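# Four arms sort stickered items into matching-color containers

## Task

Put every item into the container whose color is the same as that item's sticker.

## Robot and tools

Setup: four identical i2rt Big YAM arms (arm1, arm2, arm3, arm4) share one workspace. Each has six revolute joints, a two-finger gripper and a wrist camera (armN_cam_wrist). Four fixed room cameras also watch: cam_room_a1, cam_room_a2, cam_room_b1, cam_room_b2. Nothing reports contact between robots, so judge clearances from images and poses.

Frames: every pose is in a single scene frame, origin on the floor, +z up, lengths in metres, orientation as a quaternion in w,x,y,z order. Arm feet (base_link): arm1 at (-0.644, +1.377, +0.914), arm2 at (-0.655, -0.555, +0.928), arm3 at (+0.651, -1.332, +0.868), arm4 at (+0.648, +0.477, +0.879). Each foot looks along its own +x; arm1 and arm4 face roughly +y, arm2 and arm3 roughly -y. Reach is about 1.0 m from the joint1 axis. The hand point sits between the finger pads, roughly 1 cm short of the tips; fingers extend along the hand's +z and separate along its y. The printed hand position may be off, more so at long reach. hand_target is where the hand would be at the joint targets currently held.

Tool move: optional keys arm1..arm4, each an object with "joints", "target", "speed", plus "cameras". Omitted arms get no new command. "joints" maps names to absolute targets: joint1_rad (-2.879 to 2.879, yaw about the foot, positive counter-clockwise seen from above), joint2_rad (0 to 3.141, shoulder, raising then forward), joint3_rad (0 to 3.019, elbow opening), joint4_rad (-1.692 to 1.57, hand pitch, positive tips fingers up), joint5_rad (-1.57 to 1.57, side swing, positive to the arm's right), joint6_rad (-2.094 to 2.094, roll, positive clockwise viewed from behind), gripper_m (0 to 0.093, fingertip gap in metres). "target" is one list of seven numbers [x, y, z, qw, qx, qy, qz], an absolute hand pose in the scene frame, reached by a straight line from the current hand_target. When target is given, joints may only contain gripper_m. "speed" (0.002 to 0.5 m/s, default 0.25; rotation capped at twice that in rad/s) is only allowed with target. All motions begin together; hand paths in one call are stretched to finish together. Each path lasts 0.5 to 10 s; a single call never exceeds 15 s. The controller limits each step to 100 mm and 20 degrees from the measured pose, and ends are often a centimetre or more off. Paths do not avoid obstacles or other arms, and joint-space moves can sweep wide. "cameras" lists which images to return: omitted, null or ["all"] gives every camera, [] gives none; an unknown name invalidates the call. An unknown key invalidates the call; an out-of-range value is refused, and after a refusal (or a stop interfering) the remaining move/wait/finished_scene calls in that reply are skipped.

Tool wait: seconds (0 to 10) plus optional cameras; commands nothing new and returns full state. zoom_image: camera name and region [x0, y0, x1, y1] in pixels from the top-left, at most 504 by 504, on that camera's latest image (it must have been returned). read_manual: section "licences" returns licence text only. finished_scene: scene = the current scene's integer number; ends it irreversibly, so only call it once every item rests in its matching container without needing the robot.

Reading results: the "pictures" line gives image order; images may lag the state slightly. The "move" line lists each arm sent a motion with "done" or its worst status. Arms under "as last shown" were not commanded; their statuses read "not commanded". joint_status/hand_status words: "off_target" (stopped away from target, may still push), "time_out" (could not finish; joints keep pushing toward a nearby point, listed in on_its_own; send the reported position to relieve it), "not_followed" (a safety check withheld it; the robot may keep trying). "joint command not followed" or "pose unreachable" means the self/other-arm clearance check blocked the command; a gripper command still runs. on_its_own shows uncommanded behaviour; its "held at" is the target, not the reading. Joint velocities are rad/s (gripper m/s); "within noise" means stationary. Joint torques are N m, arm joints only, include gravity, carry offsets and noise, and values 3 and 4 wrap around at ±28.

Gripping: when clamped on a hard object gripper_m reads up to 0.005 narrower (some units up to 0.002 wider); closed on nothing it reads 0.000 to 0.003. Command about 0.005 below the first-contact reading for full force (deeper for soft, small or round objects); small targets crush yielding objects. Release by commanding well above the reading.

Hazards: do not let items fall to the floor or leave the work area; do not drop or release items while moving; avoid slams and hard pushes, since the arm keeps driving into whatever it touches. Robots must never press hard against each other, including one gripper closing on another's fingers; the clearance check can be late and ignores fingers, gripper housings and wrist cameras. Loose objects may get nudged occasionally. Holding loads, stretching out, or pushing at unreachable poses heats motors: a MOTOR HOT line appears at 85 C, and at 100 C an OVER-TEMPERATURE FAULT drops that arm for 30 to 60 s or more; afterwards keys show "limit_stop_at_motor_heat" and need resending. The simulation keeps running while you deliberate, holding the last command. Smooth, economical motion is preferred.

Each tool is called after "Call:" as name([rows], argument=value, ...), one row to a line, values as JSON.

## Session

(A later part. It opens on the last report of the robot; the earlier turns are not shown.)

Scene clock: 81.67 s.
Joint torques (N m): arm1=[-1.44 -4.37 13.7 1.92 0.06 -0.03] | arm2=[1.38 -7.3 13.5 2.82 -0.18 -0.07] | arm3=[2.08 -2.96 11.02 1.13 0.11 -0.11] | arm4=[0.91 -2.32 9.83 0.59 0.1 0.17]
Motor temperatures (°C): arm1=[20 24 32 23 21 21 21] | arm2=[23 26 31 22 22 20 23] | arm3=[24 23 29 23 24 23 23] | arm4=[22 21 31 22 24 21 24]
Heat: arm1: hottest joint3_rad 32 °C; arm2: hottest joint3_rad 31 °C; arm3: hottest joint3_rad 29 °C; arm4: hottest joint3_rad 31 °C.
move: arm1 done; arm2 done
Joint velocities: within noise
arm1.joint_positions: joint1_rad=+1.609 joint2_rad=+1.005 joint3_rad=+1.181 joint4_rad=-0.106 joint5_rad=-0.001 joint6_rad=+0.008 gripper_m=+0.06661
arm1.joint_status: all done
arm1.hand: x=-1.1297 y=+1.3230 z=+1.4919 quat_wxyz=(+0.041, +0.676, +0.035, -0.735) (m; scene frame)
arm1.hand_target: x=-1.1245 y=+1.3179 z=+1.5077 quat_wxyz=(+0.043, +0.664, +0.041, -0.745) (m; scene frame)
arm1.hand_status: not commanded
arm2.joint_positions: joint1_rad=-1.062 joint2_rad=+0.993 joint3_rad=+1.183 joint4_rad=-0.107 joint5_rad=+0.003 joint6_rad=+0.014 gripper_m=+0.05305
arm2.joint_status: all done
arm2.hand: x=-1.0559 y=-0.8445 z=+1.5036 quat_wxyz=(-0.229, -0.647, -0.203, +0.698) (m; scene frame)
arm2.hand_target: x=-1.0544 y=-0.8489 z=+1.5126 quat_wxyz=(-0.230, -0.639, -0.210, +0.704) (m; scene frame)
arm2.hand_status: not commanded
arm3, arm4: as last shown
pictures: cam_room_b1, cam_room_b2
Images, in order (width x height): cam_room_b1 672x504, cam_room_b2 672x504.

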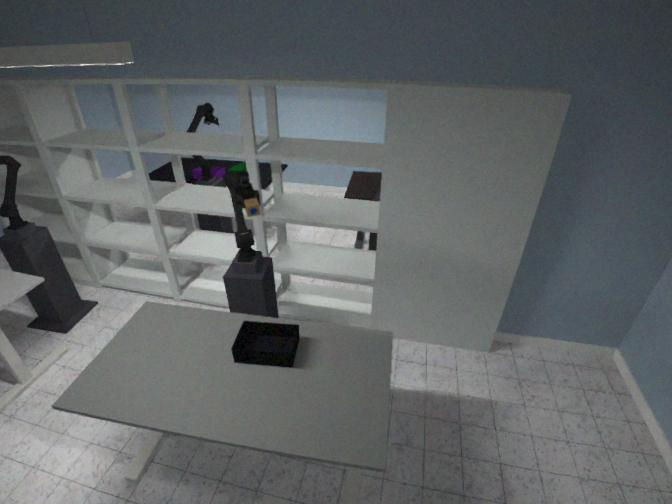

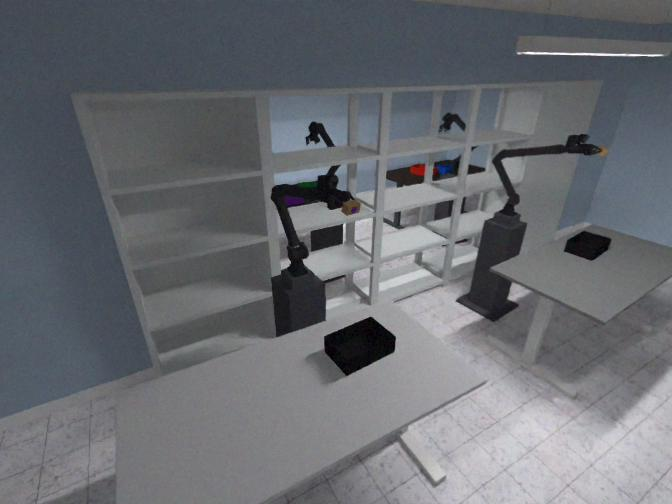

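Call:
move(arm1={"joints":{"joint2_rad":0.8,"joint3_rad":1.1,"joint4_rad":-1.27,"joint5_rad":0,"joint6_rad":0}}, arm2={"joints":{"joint2_rad":0.8,"joint3_rad":1.1,"joint4_rad":-1.27,"joint5_rad":0,"joint6_rad":0}}, arm3={"joints":{"joint2_rad":0.8,"joint3_rad":1.1,"joint4_rad":-1.27,"joint5_rad":0,"joint6_rad":0}}, arm4={"joints":{"joint2_rad":0.8,"joint3_rad":1.1,"joint4_rad":-1.27,"joint5_rad":0,"joint6_rad":0}}, cameras=[])

Call:
move(arm1={"joints":{"joint1_rad":-2.25}}, arm2={"joints":{"joint1_rad":0.918}}, arm3={"joints":{"joint1_rad":-1.986}}, arm4={"joints":{"joint1_rad":0.90}}, cameras=["arm1_cam_wrist","arm2_cam_wrist"])

Call:
move(arm1={"target":[0,0.93,1.15,-0.247,-0.289,-0.922,0.077],"speed":0.35}, arm2={"target":[0,-0.945,1.15,-0.25,-0.2566,-0.931,0.0688],"speed":0.35}, cameras=["arm1_cam_wrist","arm2_cam_wrist"])

Scene clock: 107.83 s.
Joint torques (N m): arm1=[-0.15 0.21 12.46 0.98 0.04 -0.06] | arm2=[1.49 -3.66 11.29 1.42 -0.18 -0.07] | arm3=[1.96 -3.6 9.8 1.73 0.09 -0.11] | arm4=[0.21 -2.84 9.77 1.43 0.06 0.16]
Motor temperatures (°C): arm1=[20 24 34 23 21 21 22] | arm2=[23 25 33 22 22 20 24] | arm3=[24 23 29 23 24 23 23] | arm4=[22 21 33 22 24 21 24]
Heat: arm1: hottest joint3_rad 34 °C; arm2: hottest joint3_rad 33 °C; arm3: hottest joint3_rad 29 °C; arm4: hottest joint3_rad 33 °C.
move: arm1 done; arm2 done; arm3 done; arm4 done
Joint velocities: within noise
arm1.joint_positions: joint1_rad=+1.609 joint2_rad=+0.799 joint3_rad=+1.084 joint4_rad=-1.262 joint5_rad=-0.001 joint6_rad=+0.007 gripper_m=+0.06661
arm1.joint_status: all done
arm1.hand: x=-0.9470 y=+1.3435 z=+1.2716 quat_wxyz=(+0.015, +0.953, +0.048, -0.299) (m; scene frame)
arm1.hand_target: x=-0.9465 y=+1.3401 z=+1.2783 quat_wxyz=(+0.016, +0.951, +0.057, -0.303) (m; scene frame)
arm1.hand_status: not commanded
arm2.joint_positions: joint1_rad=-1.062 joint2_rad=+0.796 joint3_rad=+1.100 joint4_rad=-1.258 joint5_rad=+0.003 joint6_rad=+0.014 gripper_m=+0.05305
arm2.joint_status: all done
arm2.hand: x=-0.9094 y=-0.7383 z=+1.2894 quat_wxyz=(-0.093, -0.909, -0.286, +0.287) (m; scene frame)
arm2.hand_target: x=-0.9064 y=-0.7398 z=+1.2866 quat_wxyz=(-0.091, -0.908, -0.298, +0.280) (m; scene frame)
arm2.hand_status: not commanded
arm3.joint_positions: joint1_rad=+1.689 joint2_rad=+0.804 joint3_rad=+1.096 joint4_rad=-1.284 joint5_rad=-0.001 joint6_rad=+0.006 gripper_m=+0.09398
arm3.joint_status: all done
arm3.hand: x=+0.9588 y=-1.3276 z=+1.2222 quat_wxyz=(-0.286, -0.002, -0.958, +0.005) (m; scene frame)
arm3.hand_target: x=+0.9612 y=-1.3245 z=+1.2272 quat_wxyz=(-0.296, +0.006, -0.955, +0.005) (m; scene frame)
arm3.hand_status: not commanded
arm4.joint_positions: joint1_rad=-1.618 joint2_rad=+0.800 joint3_rad=+1.088 joint4_rad=-1.288 joint5_rad=+0.001 joint6_rad=-0.013 gripper_m=+0.09398
arm4.joint_status: all done
arm4.hand: x=+0.9554 y=+0.4810 z=+1.2287 quat_wxyz=(-0.279, +0.011, -0.960, +0.002) (m; scene frame)
arm4.hand_target: x=+0.9602 y=+0.4803 z=+1.2371 quat_wxyz=(-0.293, +0.004, -0.956, +0.001) (m; scene frame)
arm4.hand_status: not commanded
pictures: none
No camera images: "cameras" was empty.

Scene clock: 110.43 s.
Joint torques (N m): arm1=[-1.96 -1.49 12.71 0.98 -0.06 -0.01] | arm2=[0.91 -3.6 11.32 1.43 0.07 -0.07] | arm3=[0.67 -3.9 9.83 1.32 -0.08 -0.1] | arm4=[1.2 -2.9 9.81 1.26 0.17 0.16]
Motor temperatures (°C): arm1=[20 24 34 23 21 21 22] | arm2=[23 25 33 22 22 20 24] | arm3=[24 23 29 23 24 23 23] | arm4=[22 21 33 22 24 21 24]
Heat: arm1: hottest joint3_rad 34 °C; arm2: hottest joint3_rad 33 °C; arm3: hottest joint3_rad 29 °C; arm4: hottest joint3_rad 33 °C.
move: arm1 done; arm2 done; arm3 done; arm4 done
Joint velocities: within noise
arm1.joint_positions: joint1_rad=-2.245 joint2_rad=+0.806 joint3_rad=+1.084 joint4_rad=-1.262 joint5_rad=+0.002 joint6_rad=+0.006 gripper_m=+0.06665
arm1.joint_status: all done
arm1.hand: x=-0.3820 y=+1.1982 z=+1.2604 quat_wxyz=(-0.268, -0.288, -0.915, +0.087) (m; scene frame)
arm1.hand_target: x=-0.3839 y=+1.1980 z=+1.2691 quat_wxyz=(-0.275, -0.287, -0.913, +0.090) (m; scene frame)
arm1.hand_status: not commanded
arm2.joint_positions: joint1_rad=+0.916 joint2_rad=+0.796 joint3_rad=+1.100 joint4_rad=-1.258 joint5_rad=-0.002 joint6_rad=+0.013 gripper_m=+0.05307
arm2.joint_status: all done
arm2.hand: x=-0.3879 y=-0.7166 z=+1.2905 quat_wxyz=(-0.294, -0.260, -0.917, +0.076) (m; scene frame)
arm2.hand_target: x=-0.3889 y=-0.7154 z=+1.2877 quat_wxyz=(-0.286, -0.253, -0.921, +0.077) (m; scene frame)
arm2.hand_status: not commanded
arm3.joint_positions: joint1_rad=-1.976 joint2_rad=+0.805 joint3_rad=+1.096 joint4_rad=-1.274 joint5_rad=+0.002 joint6_rad=+0.005 gripper_m=+0.09402
arm3.joint_status: all done
arm3.hand: x=+0.3825 y=-1.1701 z=+1.2205 quat_wxyz=(+0.069, -0.924, +0.253, +0.277) (m; scene frame)
arm3.hand_target: x=+0.3837 y=-1.1677 z=+1.2244 quat_wxyz=(+0.072, -0.922, +0.255, +0.283) (m; scene frame)
arm3.hand_status: not commanded
arm4.joint_positions: joint1_rad=+0.898 joint2_rad=+0.800 joint3_rad=+1.088 joint4_rad=-1.281 joint5_rad=-0.002 joint6_rad=-0.011 gripper_m=+0.09402
arm4.joint_status: all done
arm4.hand: x=+0.3988 y=+0.6562 z=+1.2316 quat_wxyz=(-0.085, +0.915, -0.286, -0.273) (m; scene frame)
arm4.hand_target: x=+0.3960 y=+0.6580 z=+1.2392 quat_wxyz=(-0.087, +0.910, -0.290, -0.284) (m; scene frame)
arm4.hand_status: not commanded
pictures: arm1_cam_wrist, arm2_cam_wrist
Images, in order (width x height): arm1_cam_wrist 672x504, arm2_cam_wrist 672x504.

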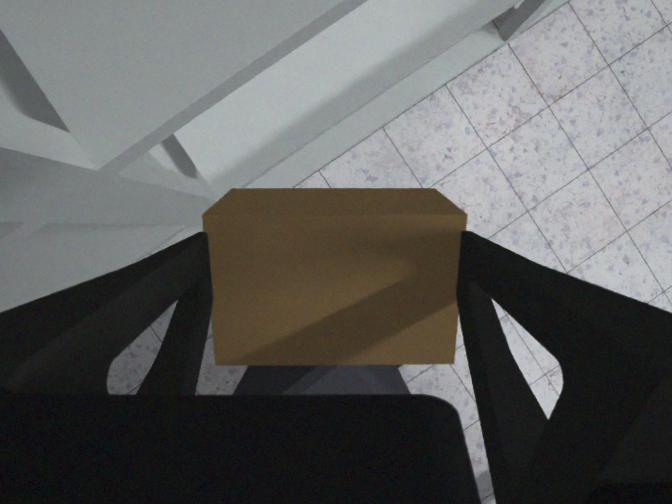

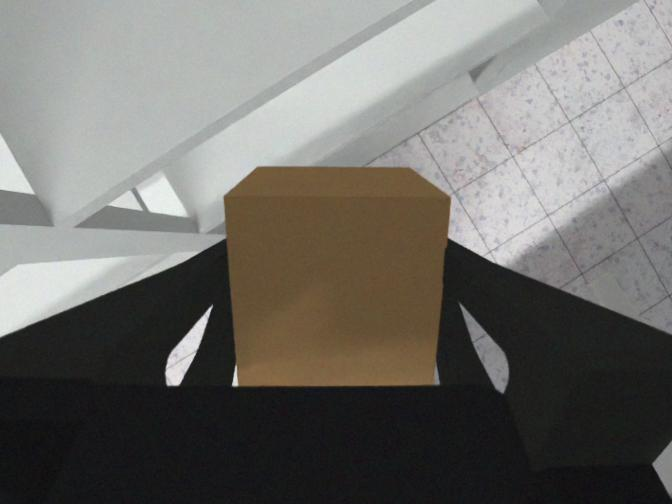

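Scene clock: 112.80 s.
Joint torques (N m): arm1=[-2.37 -19.96 17.58 0.9 -0.05 -0.03] | arm2=[1.2 -22.59 17.16 1.16 0.15 -0.05] | arm3=[0.67 -3.84 9.81 1.33 -0.07 -0.11] | arm4=[1.03 -3.66 9.94 1.24 0.15 0.14]
Motor temperatures (°C): arm1=[20 24 34 23 21 21 22] | arm2=[23 25 33 22 22 20 24] | arm3=[24 23 29 23 24 23 23] | arm4=[22 21 33 22 24 21 24]
Heat: arm1: hottest joint3_rad 34 °C; arm2: hottest joint3_rad 33 °C; arm3: hottest joint3_rad 29 °C; arm4: hottest joint3_rad 33 °C.
move: arm1 off_target; arm2 off_target
Joint velocities: within noise
arm1.joint_positions: joint1_rad=-2.245 joint2_rad=+2.103 joint3_rad=+2.124 joint4_rad=-1.116 joint5_rad=-0.006 joint6_rad=+0.006 gripper_m=+0.06665
arm1.joint_status: not commanded
arm1.hand: x=-0.0094 y=+0.9409 z=+1.1150 quat_wxyz=(-0.219, -0.291, -0.929, +0.068) (m; scene frame)
arm1.hand_target: x=-0.0019 y=+0.9313 z=+1.1500 quat_wxyz=(-0.247, -0.289, -0.922, +0.077) (m; scene frame)
arm1.hand_status: off_target (0.038 m and 3.5 deg from the pose sent, 0.480 m and 2.8 deg at the start)
arm2.joint_positions: joint1_rad=+0.916 joint2_rad=+2.029 joint3_rad=+1.974 joint4_rad=-1.026 joint5_rad=+0.002 joint6_rad=+0.013 gripper_m=+0.05307
arm2.joint_status: not commanded
arm2.hand: x=-0.0143 y=-0.9396 z=+1.1299 quat_wxyz=(-0.234, -0.265, -0.933, +0.062) (m; scene frame)
arm2.hand_target: x=-0.0012 y=-0.9442 z=+1.1500 quat_wxyz=(-0.251, -0.257, -0.931, +0.069) (m; scene frame)
arm2.hand_status: off_target (0.025 m and 2.2 deg from the pose sent, 0.472 m and 5.3 deg at the start)
arm3, arm4: as last shown
pictures: arm1_cam_wrist, arm2_cam_wrist
Images, in order (width x height): arm1_cam_wrist 672x504, arm2_cam_wrist 672x504.

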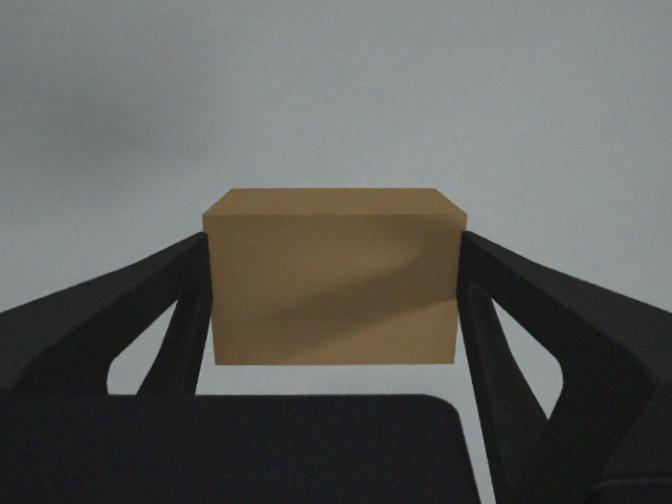

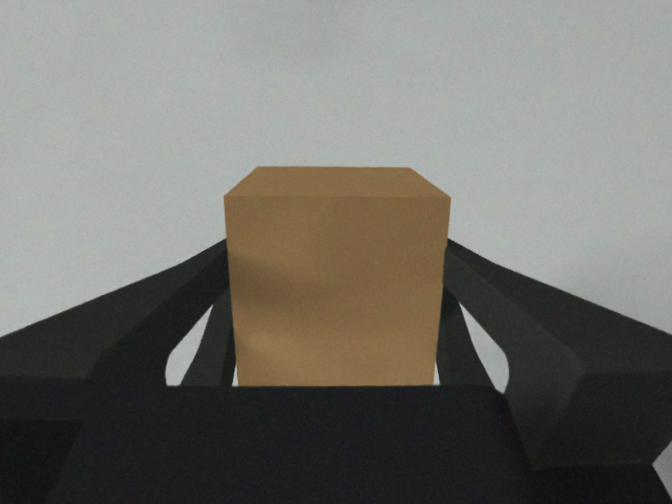

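Call:
move(arm1={"target":[0,0.928,1.085,-0.1657,-0.2945,-0.94,0.0519],"speed":0.12}, arm2={"target":[0.002,-0.948,1.085,-0.1674,-0.2617,-0.9495,0.0461],"speed":0.12}, cameras=[])

Call:
move(arm1={"target":[0,0.928,1.06,-0.1657,-0.2945,-0.94,0.0519],"speed":0.08}, arm2={"target":[0.002,-0.948,1.06,-0.1674,-0.2617,-0.9495,0.0461],"speed":0.08}, cameras=["arm1_cam_wrist","arm2_cam_wrist"])

Scene clock: 122.37 s.
Joint torques (N m): arm1=[-2.55 -20.07 17.24 0.55 -0.07 -0.06] | arm2=[0.97 -23.36 16.73 0.91 0.11 -0.06] | arm3=[0.67 -3.9 9.84 1.28 -0.07 -0.1] | arm4=[1.2 -3.25 9.8 1.25 0.14 0.16]
Motor temperatures (°C): arm1=[20 25 37 23 21 21 22] | arm2=[23 25 34 22 22 20 24] | arm3=[24 23 29 23 24 23 23] | arm4=[22 21 33 22 24 21 24]
Heat: arm1: hottest joint3_rad 37 °C; arm2: hottest joint3_rad 34 °C; arm3: hottest joint3_rad 29 °C; arm4: hottest joint3_rad 33 °C.
move: arm1 off_target; arm2 off_target
Joint velocities: within noise
arm1.joint_positions: joint1_rad=-2.245 joint2_rad=+2.245 joint3_rad=+2.256 joint4_rad=-1.272 joint5_rad=-0.006 joint6_rad=+0.006 gripper_m=+0.06665
arm1.joint_status: not commanded
arm1.hand: x=-0.0092 y=+0.9403 z=+1.0571 quat_wxyz=(-0.141, -0.296, -0.944, +0.044) (m; scene frame)
arm1.hand_target: x=-0.0015 y=+0.9290 z=+1.0852 quat_wxyz=(-0.166, -0.295, -0.940, +0.052) (m; scene frame)
arm1.hand_status: off_target (0.032 m and 3.0 deg from the pose sent, 0.034 m and 6.5 deg at the start)
arm2.joint_positions: joint1_rad=+0.916 joint2_rad=+2.169 joint3_rad=+2.101 joint4_rad=-1.179 joint5_rad=+0.002 joint6_rad=+0.013 gripper_m=+0.05307
arm2.joint_status: not commanded
arm2.hand: x=-0.0114 y=-0.9411 z=+1.0744 quat_wxyz=(-0.156, -0.269, -0.950, +0.041) (m; scene frame)
arm2.hand_target: x=+0.0011 y=-0.9474 z=+1.0850 quat_wxyz=(-0.168, -0.262, -0.949, +0.046) (m; scene frame)
arm2.hand_status: off_target (0.018 m and 1.7 deg from the pose sent, 0.048 m and 8.1 deg at the start)
arm3, arm4: as last shown
pictures: none
No camera images: "cameras" was empty.

Scene clock: 123.33 s.
Joint torques (N m): arm1=[-2.49 -20.07 12.36 1.55 -0.02 -0.02] | arm2=[0.91 -22.59 12.44 2.18 0.1 -0.07] | arm3=[0.56 -3.9 9.84 1.32 -0.09 -0.1] | arm4=[0.85 -3.37 9.95 1.32 0.14 0.13]
Motor temperatures (°C): arm1=[20 25 36 23 21 21 22] | arm2=[23 26 34 22 22 20 24] | arm3=[24 23 29 23 24 23 23] | arm4=[22 21 33 22 24 21 24]
Heat: arm1: hottest joint3_rad 36 °C; arm2: hottest joint3_rad 34 °C; arm3: hottest joint3_rad 29 °C; arm4: hottest joint3_rad 33 °C.
move: arm1 done; arm2 off_target
Joint velocities: within noise
arm1.joint_positions: joint1_rad=-2.245 joint2_rad=+2.245 joint3_rad=+2.256 joint4_rad=-1.238 joint5_rad=-0.006 joint6_rad=+0.006 gripper_m=+0.06665
arm1.joint_status: not commanded
arm1.hand: x=-0.0027 y=+0.9358 z=+1.0597 quat_wxyz=(-0.157, -0.296, -0.941, +0.049) (m; scene frame)
arm1.hand_target: x=-0.0002 y=+0.9281 z=+1.0601 quat_wxyz=(-0.166, -0.295, -0.940, +0.052) (m; scene frame)
arm1.hand_status: done (0.008 m and 1.1 deg from the pose sent, 0.016 m and 3.0 deg at the start)
arm2.joint_positions: joint1_rad=+0.916 joint2_rad=+2.169 joint3_rad=+2.101 joint4_rad=-1.153 joint5_rad=+0.002 joint6_rad=+0.013 gripper_m=+0.05307
arm2.joint_status: not commanded
arm2.hand: x=-0.0061 y=-0.9442 z=+1.0765 quat_wxyz=(-0.168, -0.269, -0.947, +0.044) (m; scene frame)
arm2.hand_target: x=+0.0013 y=-0.9475 z=+1.0600 quat_wxyz=(-0.167, -0.262, -0.949, +0.046) (m; scene frame)
arm2.hand_status: off_target (0.019 m and 0.9 deg from the pose sent, 0.021 m and 1.7 deg at the start)
arm3, arm4: as last shown
pictures: arm1_cam_wrist, arm2_cam_wrist
Images, in order (width x height): arm1_cam_wrist 672x504, arm2_cam_wrist 672x504.

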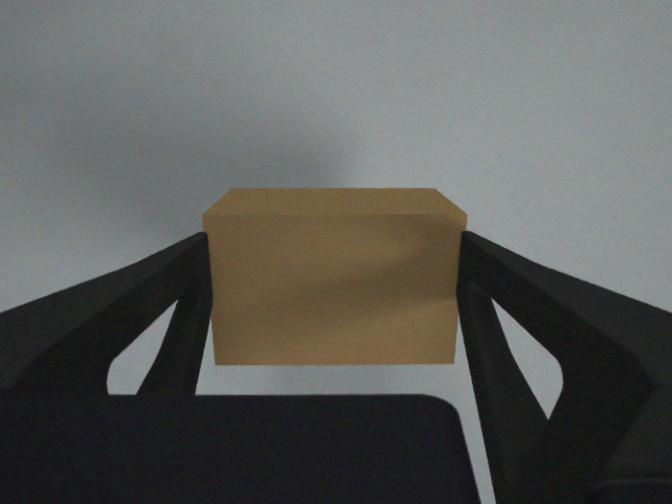

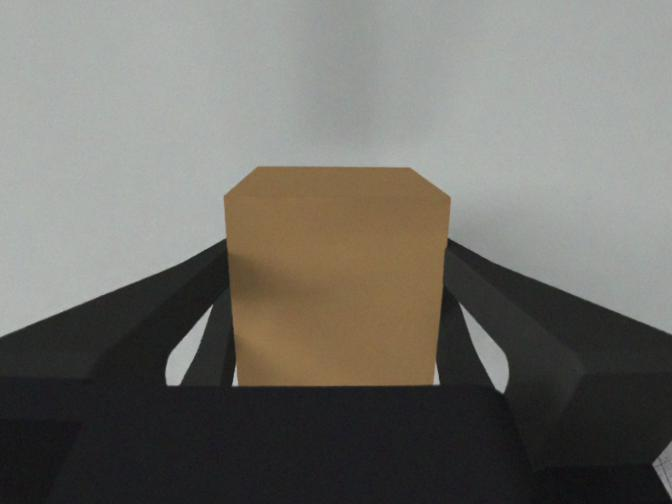

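Continue in small steps.

Call:
move(arm1={"target":[0,0.928,1.043,-0.1657,-0.2945,-0.94,0.0519],"speed":0.06}, arm2={"target":[0.002,-0.948,1.048,-0.1674,-0.2617,-0.9495,0.0461],"speed":0.06}, cameras=[])

Call:
move(arm1={"target":[0,0.928,1.034,-0.1657,-0.2945,-0.94,0.0519],"speed":0.06}, arm2={"target":[0.002,-0.948,1.036,-0.1674,-0.2617,-0.9495,0.0461],"speed":0.06}, cameras=[])

Call:
move(arm1={"target":[0,0.928,1.024,-0.1657,-0.2945,-0.94,0.0519],"speed":0.06}, arm2={"target":[0.002,-0.948,1.027,-0.1674,-0.2617,-0.9495,0.0461],"speed":0.06}, cameras=["arm1_cam_wrist","arm2_cam_wrist"])

Scene clock: 132.37 s.
Joint torques (N m): arm1=[-2.43 -19.66 11.47 1.57 -0.05 -0.06] | arm2=[0.91 -22.48 10.33 2.26 0.09 -0.07] | arm3=[0.62 -3.78 9.8 1.32 -0.08 -0.11] | arm4=[0.85 -3.6 9.74 1.25 0.16 0.15]
Motor temperatures (°C): arm1=[20 25 35 23 21 21 22] | arm2=[23 26 34 22 22 20 24] | arm3=[24 23 29 23 24 23 23] | arm4=[22 21 33 22 24 21 24]
Heat: arm1: hottest joint3_rad 35 °C; arm2: hottest joint3_rad 34 °C; arm3: hottest joint3_rad 29 °C; arm4: hottest joint3_rad 33 °C.
move: arm1 done; arm2 off_target
Joint velocities: within noise
arm1.joint_positions: joint1_rad=-2.245 joint2_rad=+2.245 joint3_rad=+2.222 joint4_rad=-1.195 joint5_rad=-0.006 joint6_rad=+0.006 gripper_m=+0.06665
arm1.joint_status: not commanded
arm1.hand: x=-0.0013 y=+0.9347 z=+1.0473 quat_wxyz=(-0.161, -0.295, -0.940, +0.050) (m; scene frame)
arm1.hand_target: x=-0.0002 y=+0.9281 z=+1.0430 quat_wxyz=(-0.166, -0.295, -0.940, +0.052) (m; scene frame)
arm1.hand_status: done (0.008 m and 0.6 deg from the pose sent, 0.019 m and 1.1 deg at the start)
arm2.joint_positions: joint1_rad=+0.916 joint2_rad=+2.169 joint3_rad=+2.101 joint4_rad=-1.125 joint5_rad=+0.002 joint6_rad=+0.013 gripper_m=+0.05307
arm2.joint_status: not commanded
arm2.hand: x=-0.0006 y=-0.9476 z=+1.0790 quat_wxyz=(-0.182, -0.268, -0.945, +0.048) (m; scene frame)
arm2.hand_target: x=+0.0010 y=-0.9474 z=+1.0483 quat_wxyz=(-0.167, -0.262, -0.949, +0.046) (m; scene frame)
arm2.hand_status: off_target (0.031 m and 1.9 deg from the pose sent, 0.030 m and 0.9 deg at the start)
arm3, arm4: as last shown
pictures: none
No camera images: "cameras" was empty.

Scene clock: 133.33 s.
Joint torques (N m): arm1=[-2.2 -19.9 11.52 1.59 -0.02 -0.05] | arm2=[0.91 -22.53 10.43 2.25 0.08 -0.07] | arm3=[0.67 -3.78 9.83 1.28 -0.08 -0.1] | arm4=[0.85 -2.78 9.74 1.32 0.14 0.17]
Motor temperatures (°C): arm1=[20 25 35 23 21 21 22] | arm2=[23 26 34 22 22 20 24] | arm3=[24 23 29 23 24 23 23] | arm4=[22 21 33 22 24 21 24]
Heat: arm1: hottest joint3_rad 35 °C; arm2: hottest joint3_rad 34 °C; arm3: hottest joint3_rad 29 °C; arm4: hottest joint3_rad 33 °C.
move: arm1 done; arm2 off_target
Joint velocities: within noise
arm1.joint_positions: joint1_rad=-2.245 joint2_rad=+2.245 joint3_rad=+2.203 joint4_rad=-1.173 joint5_rad=-0.006 joint6_rad=+0.006 gripper_m=+0.06665
arm1.joint_status: not commanded
arm1.hand: x=-0.0010 y=+0.9345 z=+1.0403 quat_wxyz=(-0.162, -0.295, -0.940, +0.051) (m; scene frame)
arm1.hand_target: x=-0.0002 y=+0.9281 z=+1.0340 quat_wxyz=(-0.166, -0.295, -0.940, +0.052) (m; scene frame)
arm1.hand_status: done (0.009 m and 0.4 deg from the pose sent, 0.015 m and 0.6 deg at the start)
arm2.joint_positions: joint1_rad=+0.916 joint2_rad=+2.175 joint3_rad=+2.077 joint4_rad=-1.097 joint5_rad=+0.002 joint6_rad=+0.013 gripper_m=+0.05307
arm2.joint_status: not commanded
arm2.hand: x=-0.0004 y=-0.9476 z=+1.0658 quat_wxyz=(-0.181, -0.268, -0.945, +0.047) (m; scene frame)
arm2.hand_target: x=+0.0010 y=-0.9473 z=+1.0363 quat_wxyz=(-0.167, -0.262, -0.949, +0.046) (m; scene frame)
arm2.hand_status: off_target (0.030 m and 1.8 deg from the pose sent, 0.043 m and 1.9 deg at the start)
arm3, arm4: as last shown
pictures: none
No camera images: "cameras" was empty.

Scene clock: 134.30 s.
Joint torques (N m): arm1=[-2.49 -19.66 10.59 1.47 -0.07 -0.04] | arm2=[1.08 -22.53 10.33 2.25 0.07 -0.07] | arm3=[0.73 -3.96 9.83 1.33 -0.08 -0.1] | arm4=[1.49 -2.96 9.78 1.32 0.14 0.15]
Motor temperatures (°C): arm1=[20 25 35 23 21 21 22] | arm2=[23 26 34 22 22 20 24] | arm3=[24 23 29 23 24 23 23] | arm4=[22 21 33 22 24 21 24]
Heat: arm1: hottest joint3_rad 35 °C; arm2: hottest joint3_rad 34 °C; arm3: hottest joint3_rad 29 °C; arm4: hottest joint3_rad 33 °C.
move: arm1 off_target; arm2 off_target
Joint velocities: within noise
arm1.joint_positions: joint1_rad=-2.245 joint2_rad=+2.245 joint3_rad=+2.189 joint4_rad=-1.150 joint5_rad=-0.006 joint6_rad=+0.006 gripper_m=+0.06665
arm1.joint_status: not commanded
arm1.hand: x=+0.0003 y=+0.9336 z=+1.0356 quat_wxyz=(-0.166, -0.295, -0.940, +0.052) (m; scene frame)
arm1.hand_target: x=-0.0003 y=+0.9281 z=+1.0240 quat_wxyz=(-0.166, -0.295, -0.940, +0.052) (m; scene frame)
arm1.hand_status: off_target (0.013 m and 0.1 deg from the pose sent, 0.018 m and 0.4 deg at the start)
arm2.joint_positions: joint1_rad=+0.916 joint2_rad=+2.179 joint3_rad=+2.062 joint4_rad=-1.077 joint5_rad=+0.002 joint6_rad=+0.013 gripper_m=+0.05307
arm2.joint_status: not commanded
arm2.hand: x=+0.0001 y=-0.9479 z=+1.0575 quat_wxyz=(-0.181, -0.268, -0.945, +0.048) (m; scene frame)
arm2.hand_target: x=+0.0010 y=-0.9473 z=+1.0272 quat_wxyz=(-0.167, -0.262, -0.949, +0.046) (m; scene frame)
arm2.hand_status: off_target (0.031 m and 1.8 deg from the pose sent, 0.039 m and 1.8 deg at the start)
arm3, arm4: as last shown
pictures: arm1_cam_wrist, arm2_cam_wrist
Images, in order (width x height): arm1_cam_wrist 672x504, arm2_cam_wrist 672x504.

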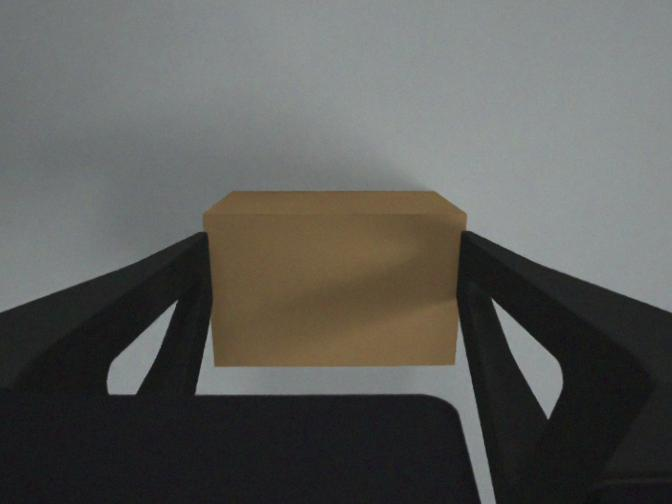

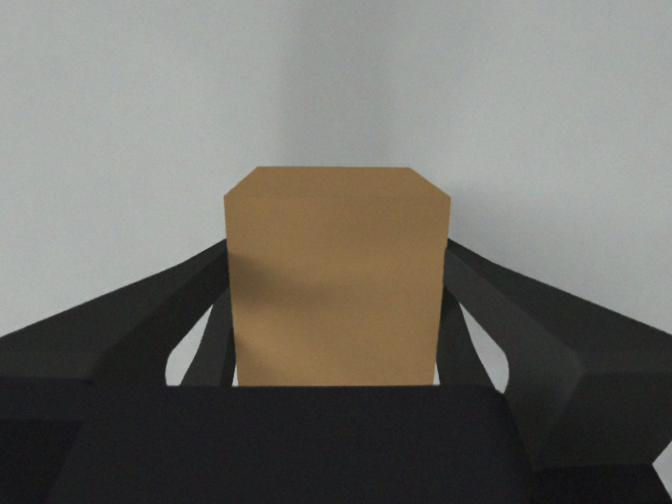

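Call:
move(arm1={"target":[0,0.928,1.018,-0.1657,-0.2945,-0.94,0.0519],"speed":0.06}, arm2={"target":[0.002,-0.948,1.017,-0.1674,-0.2617,-0.9495,0.0461],"speed":0.06}, cameras=[])

Call:
move(arm2={"target":[0.002,-0.948,1.008,-0.1674,-0.2617,-0.9495,0.0461],"speed":0.06}, cameras=["arm1_cam_wrist","arm2_cam_wrist"])

Scene clock: 139.27 s.
Joint torques (N m): arm1=[-3.08 -19.72 9.83 1.73 -0.05 -0.06] | arm2=[0.97 -22.71 10.32 2.24 0.07 -0.07] | arm3=[0.62 -3.9 9.78 1.33 -0.08 -0.11] | arm4=[1.03 -3.25 9.85 1.31 0.15 0.12]
Motor temperatures (°C): arm1=[20 25 35 23 21 21 22] | arm2=[23 26 34 22 22 20 24] | arm3=[24 23 29 23 24 23 23] | arm4=[22 21 34 22 24 21 24]
Heat: arm1: hottest joint3_rad 35 °C; arm2: hottest joint3_rad 34 °C; arm3: hottest joint3_rad 29 °C; arm4: hottest joint3_rad 34 °C.
move: arm1 off_target; arm2 off_target
Joint velocities: within noise
arm1.joint_positions: joint1_rad=-2.245 joint2_rad=+2.245 joint3_rad=+2.185 joint4_rad=-1.137 joint5_rad=-0.006 joint6_rad=+0.006 gripper_m=+0.06665
arm1.joint_status: not commanded
arm1.hand: x=+0.0019 y=+0.9324 z=+1.0348 quat_wxyz=(-0.171, -0.295, -0.939, +0.053) (m; scene frame)
arm1.hand_target: x=-0.0004 y=+0.9282 z=+1.0181 quat_wxyz=(-0.165, -0.295, -0.940, +0.052) (m; scene frame)
arm1.hand_status: off_target (0.017 m and 0.6 deg from the pose sent, 0.018 m and 0.1 deg at the start)
arm2.joint_positions: joint1_rad=+0.916 joint2_rad=+2.185 joint3_rad=+2.045 joint4_rad=-1.055 joint5_rad=+0.002 joint6_rad=+0.013 gripper_m=+0.05307
arm2.joint_status: not commanded
arm2.hand: x=+0.0004 y=-0.9480 z=+1.0471 quat_wxyz=(-0.181, -0.268, -0.945, +0.048) (m; scene frame)
arm2.hand_target: x=+0.0010 y=-0.9473 z=+1.0173 quat_wxyz=(-0.167, -0.262, -0.949, +0.046) (m; scene frame)
arm2.hand_status: off_target (0.030 m and 1.8 deg from the pose sent, 0.041 m and 1.9 deg at the start)
arm3, arm4: as last shown
pictures: none
No camera images: "cameras" was empty.

Scene clock: 140.23 s.
Joint torques (N m): arm1=[-2.49 -19.9 9.88 1.72 -0.07 -0.02] | arm2=[0.97 -22.01 10.09 2.3 0.07 -0.07] | arm3=[0.56 -3.96 9.8 1.32 -0.08 -0.11] | arm4=[0.79 -2.84 9.84 1.32 0.18 0.16]
Motor temperatures (°C): arm1=[20 25 35 23 21 21 22] | arm2=[23 26 34 22 22 20 24] | arm3=[24 23 29 23 24 23 23] | arm4=[22 21 34 22 24 21 24]
Heat: arm1: hottest joint3_rad 35 °C; arm2: hottest joint3_rad 34 °C; arm3: hottest joint3_rad 29 °C; arm4: hottest joint3_rad 34 °C.
move: arm2 off_target
Joint velocities: within noise
arm1: as last shown
arm2.joint_positions: joint1_rad=+0.916 joint2_rad=+2.186 joint3_rad=+2.033 joint4_rad=-1.035 joint5_rad=+0.002 joint6_rad=+0.013 gripper_m=+0.05307
arm2.joint_status: not commanded
arm2.hand: x=+0.0013 y=-0.9485 z=+1.0423 quat_wxyz=(-0.184, -0.268, -0.945, +0.048) (m; scene frame)
arm2.hand_target: x=+0.0008 y=-0.9472 z=+1.0086 quat_wxyz=(-0.167, -0.262, -0.949, +0.046) (m; scene frame)
arm2.hand_status: off_target (0.034 m and 2.1 deg from the pose sent, 0.039 m and 1.8 deg at the start)
arm3.joint_positions: joint1_rad=-1.976 joint2_rad=+0.805 joint3_rad=+1.096 joint4_rad=-1.274 joint5_rad=+0.002 joint6_rad=+0.005 gripper_m=+0.09402
arm3.joint_status: not commanded
arm3.hand: x=+0.3825 y=-1.1701 z=+1.2205 quat_wxyz=(+0.069, -0.924, +0.253, +0.277) (m; scene frame)
arm3.hand_target: x=+0.3837 y=-1.1677 z=+1.2244 quat_wxyz=(+0.072, -0.922, +0.255, +0.283) (m; scene frame)
arm3.hand_status: not commanded
arm4.joint_positions: joint1_rad=+0.898 joint2_rad=+0.800 joint3_rad=+1.088 joint4_rad=-1.281 joint5_rad=-0.002 joint6_rad=-0.011 gripper_m=+0.09402
arm4.joint_status: not commanded
arm4.hand: x=+0.3988 y=+0.6562 z=+1.2316 quat_wxyz=(-0.085, +0.915, -0.286, -0.273) (m; scene frame)
arm4.hand_target: x=+0.3960 y=+0.6580 z=+1.2392 quat_wxyz=(-0.087, +0.910, -0.290, -0.284) (m; scene frame)
arm4.hand_status: not commanded
pictures: arm1_cam_wrist, arm2_cam_wrist
Images, in order (width x height): arm1_cam_wrist 672x504, arm2_cam_wrist 672x504.

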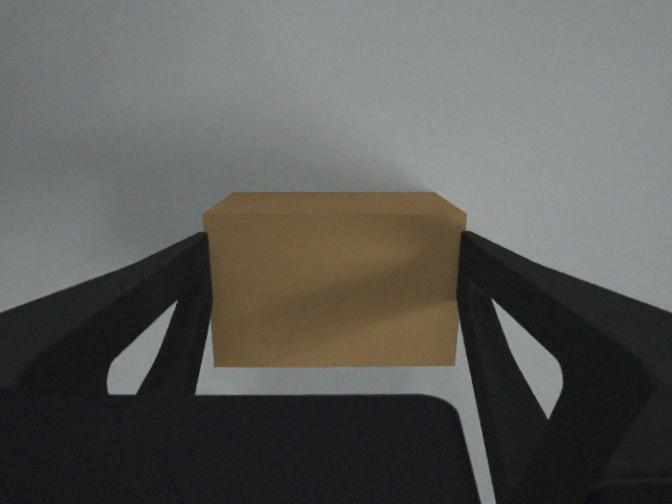

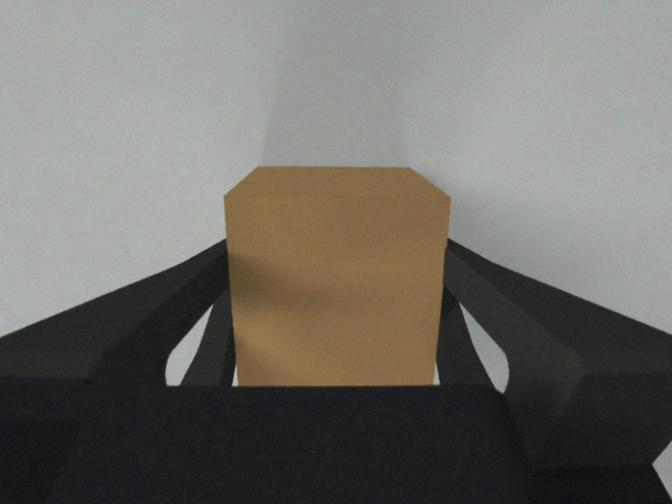

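Call:
move(arm1={"target":[0.001,0.931,1.03,-0.1657,-0.2945,-0.94,0.0519],"speed":0.06}, arm2={"target":[0.002,-0.948,1.0,-0.1674,-0.2617,-0.9495,0.0461],"speed":0.06}, cameras=[])

Call:
move(arm1={"joints":{"gripper_m":0.094}}, arm2={"target":[0.001,-0.948,1.03,-0.1674,-0.2617,-0.9495,0.0461],"speed":0.06}, cameras=["arm1_cam_wrist","arm2_cam_wrist"])

Scene clock: 146.03 s.
Joint torques (N m): arm1=[-1.96 -20.48 11.78 0.69 0 -0.01] | arm2=[0.91 -21.95 9.36 2.41 0.07 -0.06] | arm3=[0.67 -3.72 9.83 1.32 -0.08 -0.1] | arm4=[0.91 -3.55 9.85 1.21 0.16 0.15]
Motor temperatures (°C): arm1=[20 25 34 23 21 21 22] | arm2=[23 27 34 22 22 20 24] | arm3=[24 23 29 23 24 23 23] | arm4=[22 21 34 22 24 21 24]
Heat: arm1: hottest joint3_rad 34 °C; arm2: hottest joint3_rad 34 °C; arm3: hottest joint3_rad 29 °C; arm4: hottest joint3_rad 34 °C.
move: arm1 done; arm2 off_target
Joint velocities: within noise
arm1.joint_positions: joint1_rad=-2.245 joint2_rad=+2.245 joint3_rad=+2.185 joint4_rad=-1.137 joint5_rad=-0.006 joint6_rad=+0.006 gripper_m=+0.06665
arm1.joint_status: not commanded
arm1.hand: x=+0.0019 y=+0.9324 z=+1.0348 quat_wxyz=(-0.171, -0.295, -0.939, +0.053) (m; scene frame)
arm1.hand_target: x=+0.0009 y=+0.9310 z=+1.0300 quat_wxyz=(-0.166, -0.295, -0.940, +0.052) (m; scene frame)
arm1.hand_status: done (0.005 m and 0.6 deg from the pose sent, 0.005 m and 0.6 deg at the start)
arm2.joint_positions: joint1_rad=+0.916 joint2_rad=+2.186 joint3_rad=+2.028 joint4_rad=-1.021 joint5_rad=+0.002 joint6_rad=+0.013 gripper_m=+0.05307
arm2.joint_status: not commanded
arm2.hand: x=+0.0029 y=-0.9494 z=+1.0413 quat_wxyz=(-0.188, -0.268, -0.944, +0.050) (m; scene frame)
arm2.hand_target: x=+0.0004 y=-0.9470 z=+1.0008 quat_wxyz=(-0.167, -0.262, -0.949, +0.046) (m; scene frame)
arm2.hand_status: off_target (0.041 m and 2.6 deg from the pose sent, 0.042 m and 2.1 deg at the start)
arm3, arm4: as last shown
pictures: none
No camera images: "cameras" was empty.

Scene clock: 147.03 s.
Joint torques (N m): arm1=[-2.32 -20.31 11.84 0.77 0.03 0] | arm2=[0.85 -23.3 13.39 0.32 0.06 -0.02] | arm3=[0.62 -3.9 9.8 1.29 -0.07 -0.09] | arm4=[1.03 -2.96 9.81 1.18 0.14 0.13]
Motor temperatures (°C): arm1=[20 25 34 23 21 21 22] | arm2=[23 27 34 22 22 20 24] | arm3=[24 23 29 23 24 23 23] | arm4=[22 21 34 22 24 21 24]
Heat: arm1: hottest joint3_rad 34 °C; arm2: hottest joint3_rad 34 °C; arm3: hottest joint3_rad 29 °C; arm4: hottest joint3_rad 34 °C.
move: arm1 done; arm2 done
Joint velocities: within noise
arm1.joint_positions: joint1_rad=-2.245 joint2_rad=+2.246 joint3_rad=+2.185 joint4_rad=-1.137 joint5_rad=-0.006 joint6_rad=+0.006 gripper_m=+0.09390
arm1.joint_status: all done
arm1.hand: x=+0.0019 y=+0.9324 z=+1.0339 quat_wxyz=(-0.170, -0.295, -0.939, +0.053) (m; scene frame)
arm1.hand_target: x=+0.0009 y=+0.9310 z=+1.0300 quat_wxyz=(-0.166, -0.295, -0.940, +0.052) (m; scene frame)
arm1.hand_status: not commanded
arm2.joint_positions: joint1_rad=+0.916 joint2_rad=+2.186 joint3_rad=+2.028 joint4_rad=-1.034 joint5_rad=+0.002 joint6_rad=+0.008 gripper_m=+0.05307
arm2.joint_status: not commanded
arm2.hand: x=+0.0003 y=-0.9480 z=+1.0401 quat_wxyz=(-0.182, -0.265, -0.946, +0.049) (m; scene frame)
arm2.hand_target: x=+0.0008 y=-0.9478 z=+1.0301 quat_wxyz=(-0.168, -0.262, -0.949, +0.046) (m; scene frame)
arm2.hand_status: done (0.010 m and 1.8 deg from the pose sent, 0.012 m and 2.6 deg at the start)
arm3, arm4: as last shown
pictures: arm1_cam_wrist, arm2_cam_wrist
Images, in order (width x height): arm1_cam_wrist 672x504, arm2_cam_wrist 672x504.

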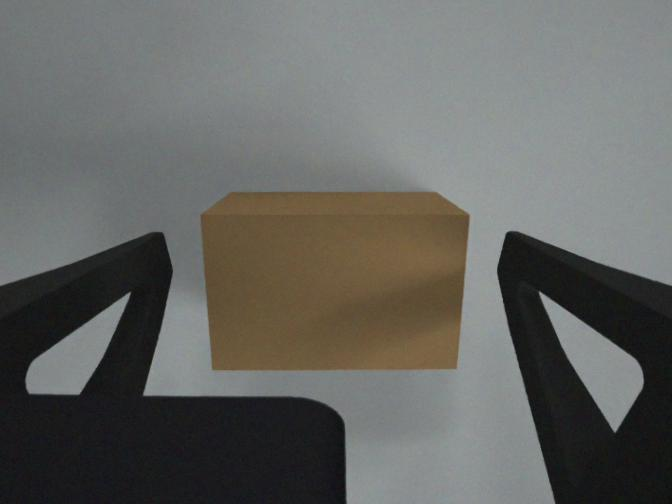

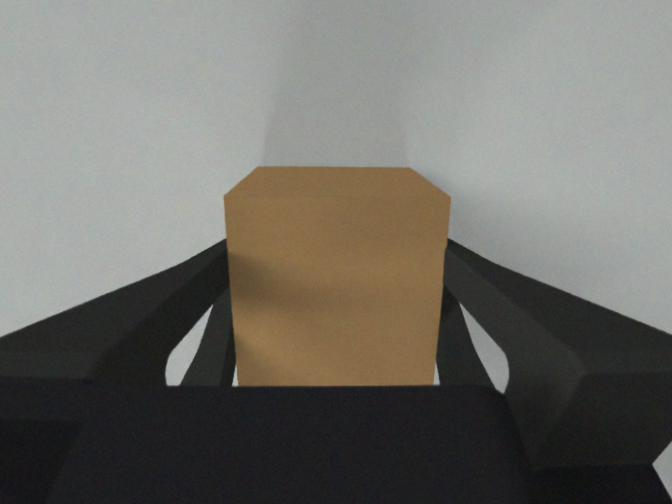

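Call:
move(arm2={"joints":{"gripper_m":0.085}}, arm1={"target":[-0.02,0.945,1.1,-0.1657,-0.2945,-0.94,0.0519],"speed":0.2}, cameras=[])

Call:
move(arm1={"target":[-0.39,1.2,1.22,-0.247,-0.289,-0.922,0.077],"speed":0.4}, arm2={"target":[-0.02,-0.935,1.1,-0.1674,-0.2617,-0.9495,0.0461],"speed":0.2}, cameras=["arm2_cam_wrist"])

Call:
move(arm2={"target":[-0.4,-0.71,1.22,-0.25,-0.2566,-0.931,0.0688],"speed":0.4}, arm4={"target":[0.02,0.925,1.13,-0.0646,0.931,-0.292,-0.206],"speed":0.35}, cameras=["arm4_cam_wrist"])

Call:
move(arm3={"target":[0.02,-0.94,1.13,-0.0574,0.941,-0.259,-0.208],"speed":0.35}, arm4={"target":[0.01,0.93,1.1,-0.0646,0.931,-0.292,-0.206],"speed":0.15}, cameras=["arm3_cam_wrist","arm4_cam_wrist"])

Scene clock: 156.70 s.
Joint torques (N m): arm1=[-2.43 -21.07 12.56 0.68 -0.03 0.01] | arm2=[0.85 -23.47 13.35 0.9 0.05 -0.01] | arm3=[0.62 -3.9 9.78 1.32 -0.08 -0.09] | arm4=[1.03 -3.02 9.72 1.16 0.15 0.15]
Motor temperatures (°C): arm1=[20 26 34 23 21 21 22] | arm2=[23 28 34 22 22 20 24] | arm3=[24 23 29 23 24 23 23] | arm4=[22 21 34 22 24 21 24]
Heat: arm1: hottest joint3_rad 34 °C; arm2: hottest joint3_rad 34 °C; arm3: hottest joint3_rad 29 °C; arm4: hottest joint3_rad 34 °C.
move: arm1 off_target; arm2 done
Joint velocities: within noise
arm1.joint_positions: joint1_rad=-2.245 joint2_rad=+2.164 joint3_rad=+2.185 joint4_rad=-1.244 joint5_rad=-0.006 joint6_rad=+0.006 gripper_m=+0.09390
arm1.joint_status: not commanded
arm1.hand: x=-0.0194 y=+0.9476 z=+1.0866 quat_wxyz=(-0.158, -0.295, -0.941, +0.049) (m; scene frame)
arm1.hand_target: x=-0.0201 y=+0.9450 z=+1.0999 quat_wxyz=(-0.166, -0.295, -0.940, +0.052) (m; scene frame)
arm1.hand_status: off_target (0.014 m and 0.9 deg from the pose sent, 0.071 m and 0.5 deg at the start)
arm2.joint_positions: joint1_rad=+0.916 joint2_rad=+2.187 joint3_rad=+2.028 joint4_rad=-1.049 joint5_rad=+0.002 joint6_rad=+0.007 gripper_m=+0.08493
arm2.joint_status: all done
arm2.hand: x=-0.0027 y=-0.9462 z=+1.0382 quat_wxyz=(-0.174, -0.265, -0.947, +0.047) (m; scene frame)
arm2.hand_target: x=+0.0008 y=-0.9478 z=+1.0301 quat_wxyz=(-0.168, -0.262, -0.949, +0.046) (m; scene frame)
arm2.hand_status: not commanded
arm3, arm4: as last shown
pictures: none
No camera images: "cameras" was empty.

Scene clock: 158.73 s.
Joint torques (N m): arm1=[-2.49 0.56 11.41 0.99 -0.09 -0.01] | arm2=[0.97 -26.05 13.79 0.8 0.08 0] | arm3=[0.79 -3.9 9.77 1.29 -0.08 -0.11] | arm4=[0.79 -2.9 9.77 1.25 0.14 0.16]
Motor temperatures (°C): arm1=[20 26 34 23 21 21 22] | arm2=[23 28 34 22 22 20 24] | arm3=[24 23 29 23 24 23 23] | arm4=[22 21 34 22 24 21 24]
Heat: arm1: hottest joint3_rad 34 °C; arm2: hottest joint3_rad 34 °C; arm3: hottest joint3_rad 29 °C; arm4: hottest joint3_rad 34 °C.
move: arm1 done; arm2 off_target
Joint velocities: within noise
arm1.joint_positions: joint1_rad=-2.252 joint2_rad=+0.787 joint3_rad=+0.987 joint4_rad=-1.218 joint5_rad=-0.013 joint6_rad=-0.002 gripper_m=+0.09390
arm1.joint_status: not commanded
arm1.hand: x=-0.3875 y=+1.2021 z=+1.2226 quat_wxyz=(-0.254, -0.287, -0.920, +0.077) (m; scene frame)
arm1.hand_target: x=-0.3900 y=+1.2000 z=+1.2200 quat_wxyz=(-0.247, -0.289, -0.922, +0.077) (m; scene frame)
arm1.hand_status: done (0.004 m and 0.9 deg from the pose sent, 0.468 m and 10.9 deg at the start)
arm2.joint_positions: joint1_rad=+0.916 joint2_rad=+2.120 joint3_rad=+2.028 joint4_rad=-1.160 joint5_rad=+0.002 joint6_rad=+0.007 gripper_m=+0.08493
arm2.joint_status: not commanded
arm2.hand: x=-0.0249 y=-0.9331 z=+1.0775 quat_wxyz=(-0.153, -0.266, -0.951, +0.041) (m; scene frame)
arm2.hand_target: x=-0.0204 y=-0.9347 z=+1.0999 quat_wxyz=(-0.168, -0.262, -0.949, +0.046) (m; scene frame)
arm2.hand_status: off_target (0.023 m and 1.8 deg from the pose sent, 0.065 m and 1.0 deg at the start)
arm3, arm4: as last shown
pictures: arm2_cam_wrist
Images, in order (width x height): arm2_cam_wrist 672x504.

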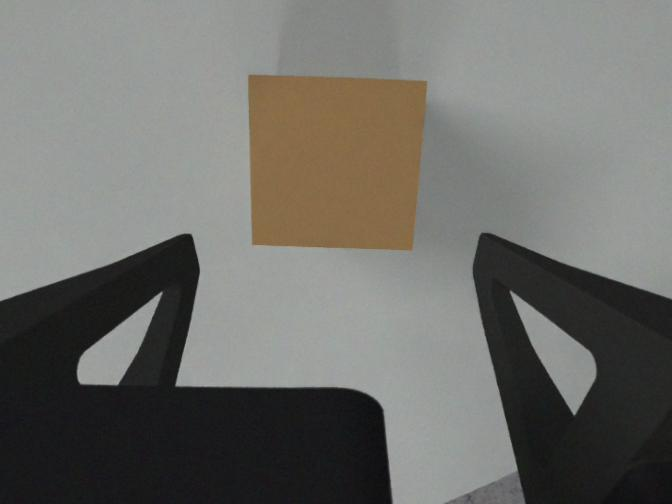

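Scene clock: 161.07 s.
Joint torques (N m): arm1=[-2.78 -0.03 11.36 0.79 -0.04 -0.07] | arm2=[0.62 -2.67 10.35 1.28 0.02 -0.03] | arm3=[0.67 -4.01 9.8 1.29 -0.08 -0.11] | arm4=[1.26 -25.29 12.67 0.14 0.22 0.05]
Motor temperatures (°C): arm1=[20 26 34 23 21 21 22] | arm2=[23 28 34 22 22 20 24] | arm3=[24 23 29 23 24 23 23] | arm4=[22 22 34 22 24 21 24]
Heat: arm1: hottest joint3_rad 34 °C; arm2: hottest joint3_rad 34 °C; arm3: hottest joint3_rad 29 °C; arm4: hottest joint3_rad 34 °C.
move: arm2 off_target; arm4 off_target
Joint velocities: within noise
arm1, arm3: as last shown
arm2.joint_positions: joint1_rad=+0.916 joint2_rad=+0.761 joint3_rad=+0.948 joint4_rad=-1.194 joint5_rad=+0.002 joint6_rad=+0.007 gripper_m=+0.08493
arm2.joint_status: not commanded
arm2.hand: x=-0.3975 y=-0.7113 z=+1.2318 quat_wxyz=(-0.268, -0.260, -0.925, +0.072) (m; scene frame)
arm2.hand_target: x=-0.4002 y=-0.7099 z=+1.2202 quat_wxyz=(-0.250, -0.257, -0.931, +0.069) (m; scene frame)
arm2.hand_status: off_target (0.012 m and 2.2 deg from the pose sent, 0.459 m and 11.8 deg at the start)
arm4.joint_positions: joint1_rad=+0.898 joint2_rad=+2.154 joint3_rad=+2.293 joint4_rad=-1.301 joint5_rad=-0.002 joint6_rad=-0.011 gripper_m=+0.09402
arm4.joint_status: not commanded
arm4.hand: x=+0.0263 y=+0.9191 z=+1.1173 quat_wxyz=(-0.059, +0.934, -0.292, -0.195) (m; scene frame)
arm4.hand_target: x=+0.0207 y=+0.9246 z=+1.1301 quat_wxyz=(-0.065, +0.931, -0.292, -0.207) (m; scene frame)
arm4.hand_status: off_target (0.015 m and 1.4 deg from the pose sent, 0.476 m and 8.2 deg at the start)
pictures: arm4_cam_wrist
Images, in order (width x height): arm4_cam_wrist 672x504.

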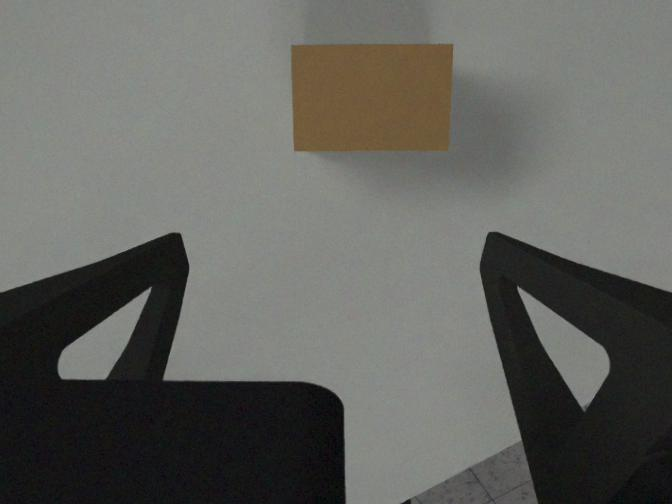

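Scene clock: 163.27 s.
Joint torques (N m): arm1=[-1.96 -0.5 11.34 0.88 -0.07 -0.02] | arm2=[0.67 -2.61 10.37 1.28 0.01 -0.03] | arm3=[0.56 -24.41 14.13 0.47 0.11 -0.13] | arm4=[0.79 -23.65 10.69 1.25 0.22 0.06]
Motor temperatures (°C): arm1=[20 26 34 23 21 21 22] | arm2=[23 27 34 22 22 20 24] | arm3=[24 23 30 23 24 23 23] | arm4=[22 22 34 22 24 21 24]
Heat: arm1: hottest joint3_rad 34 °C; arm2: hottest joint3_rad 34 °C; arm3: hottest joint3_rad 30 °C; arm4: hottest joint3_rad 34 °C.
move: arm3 off_target; arm4 off_target
Joint velocities: within noise
arm1, arm2: as last shown
arm3.joint_positions: joint1_rad=-1.985 joint2_rad=+2.046 joint3_rad=+2.133 joint4_rad=-1.261 joint5_rad=+0.003 joint6_rad=-0.009 gripper_m=+0.09402
arm3.joint_status: not commanded
arm3.hand: x=+0.0226 y=-0.9546 z=+1.1042 quat_wxyz=(+0.048, -0.947, +0.257, +0.187) (m; scene frame)
arm3.hand_target: x=+0.0212 y=-0.9408 z=+1.1298 quat_wxyz=(+0.058, -0.941, +0.259, +0.208) (m; scene frame)
arm3.hand_status: off_target (0.030 m and 2.7 deg from the pose sent, 0.439 m and 8.3 deg at the start)
arm4.joint_positions: joint1_rad=+0.898 joint2_rad=+2.165 joint3_rad=+2.293 joint4_rad=-1.272 joint5_rad=-0.001 joint6_rad=-0.011 gripper_m=+0.09402
arm4.joint_status: not commanded
arm4.hand: x=+0.0199 y=+0.9237 z=+1.1121 quat_wxyz=(-0.062, +0.932, -0.292, -0.204) (m; scene frame)
arm4.hand_target: x=+0.0107 y=+0.9297 z=+1.1001 quat_wxyz=(-0.065, +0.932, -0.292, -0.206) (m; scene frame)
arm4.hand_status: off_target (0.017 m and 0.4 deg from the pose sent, 0.026 m and 1.4 deg at the start)
pictures: arm3_cam_wrist, arm4_cam_wrist
Images, in order (width x height): arm3_cam_wrist 672x504, arm4_cam_wrist 672x504.

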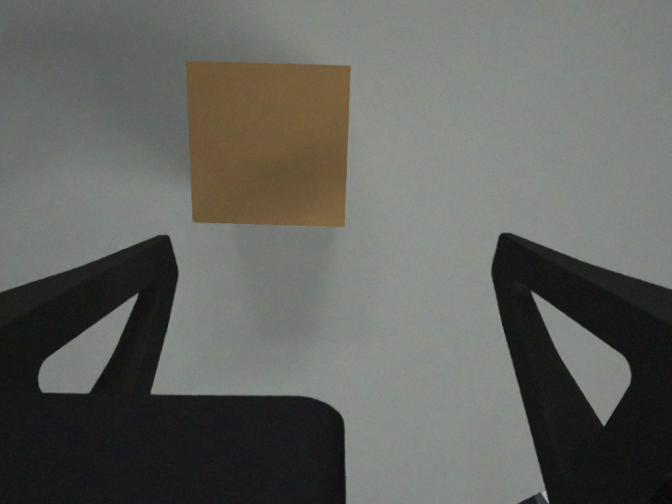

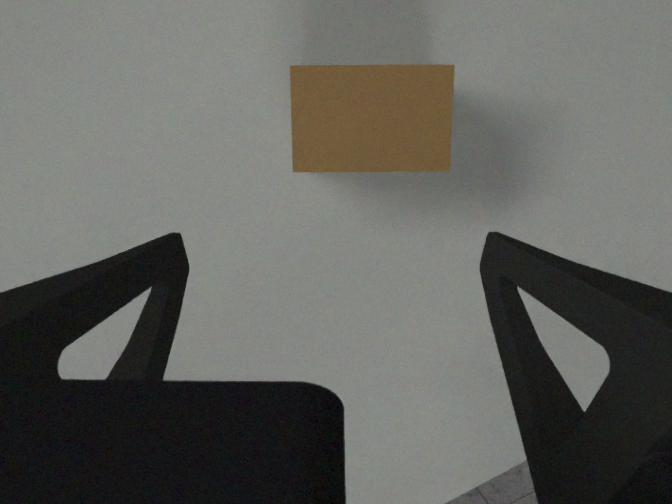

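Call:
move(arm3={"target":[-0.02,-0.953,1.1,-0.0574,0.941,-0.259,-0.208],"speed":0.15}, arm4={"target":[-0.015,0.966,1.07,-0.0646,0.931,-0.292,-0.206],"speed":0.15}, cameras=["arm3_cam_wrist","arm4_cam_wrist"])

Scene clock: 174.43 s.
Joint torques (N m): arm1=[-1.9 -0.03 11.47 0.92 -0.08 -0.01] | arm2=[0.73 -2.49 10.33 1.28 0.02 -0.03] | arm3=[2.26 -24.7 14.26 1.01 0.12 0.03] | arm4=[0.26 -26.7 12.78 0.28 -0.03 -0.11]
Motor temperatures (°C): arm1=[20 26 34 23 21 21 22] | arm2=[23 27 33 22 22 20 24] | arm3=[24 24 32 23 24 23 23] | arm4=[22 23 34 22 24 21 24]
Heat: arm1: hottest joint3_rad 34 °C; arm2: hottest joint3_rad 33 °C; arm3: hottest joint3_rad 32 °C; arm4: hottest joint3_rad 34 °C.
move: arm3 off_target; arm4 done
Joint velocities: within noise
arm1, arm2: as last shown
arm3.joint_positions: joint1_rad=-1.964 joint2_rad=+2.127 joint3_rad=+2.205 joint4_rad=-1.258 joint5_rad=+0.022 joint6_rad=+0.018 gripper_m=+0.09402
arm3.joint_status: not commanded
arm3.hand: x=-0.0040 y=-0.9545 z=+1.0806 quat_wxyz=(+0.052, -0.946, +0.261, +0.184) (m; scene frame)
arm3.hand_target: x=-0.0188 y=-0.9538 z=+1.1002 quat_wxyz=(+0.057, -0.941, +0.259, +0.209) (m; scene frame)
arm3.hand_status: off_target (0.025 m and 2.9 deg from the pose sent, 0.043 m and 2.7 deg at the start)
arm4.joint_positions: joint1_rad=+0.884 joint2_rad=+2.364 joint3_rad=+2.523 joint4_rad=-1.312 joint5_rad=-0.002 joint6_rad=-0.013 gripper_m=+0.09402
arm4.joint_status: not commanded
arm4.hand: x=-0.0106 y=+0.9589 z=+1.0639 quat_wxyz=(-0.062, +0.932, -0.297, -0.199) (m; scene frame)
arm4.hand_target: x=-0.0144 y=+0.9658 z=+1.0698 quat_wxyz=(-0.065, +0.931, -0.292, -0.207) (m; scene frame)
arm4.hand_status: done (0.010 m and 1.1 deg from the pose sent, 0.069 m and 0.4 deg at the start)
pictures: arm3_cam_wrist, arm4_cam_wrist
Images, in order (width x height): arm3_cam_wrist 672x504, arm4_cam_wrist 672x504.

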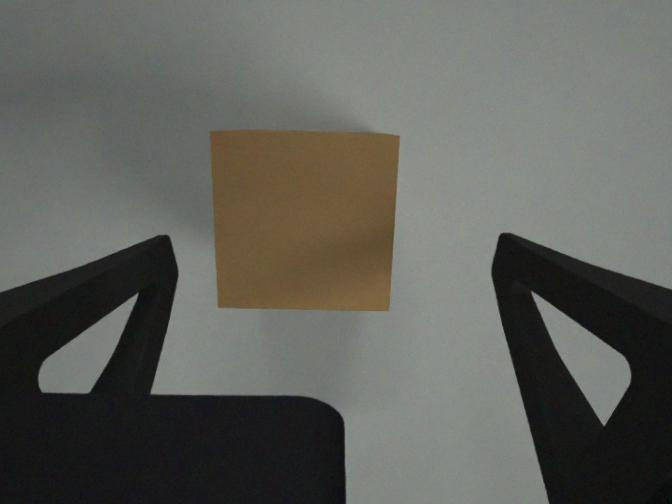

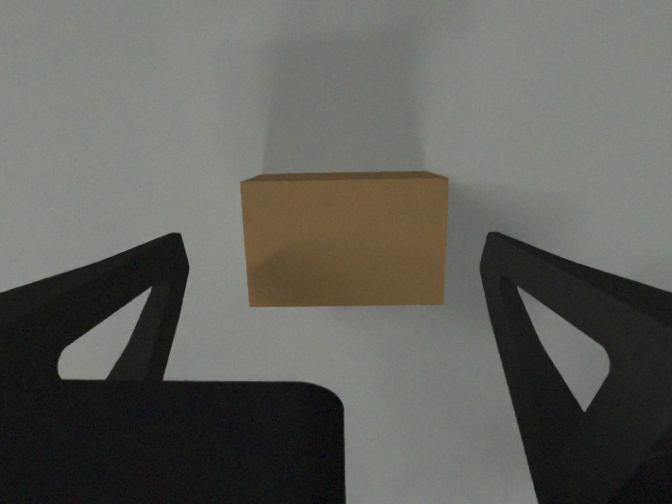

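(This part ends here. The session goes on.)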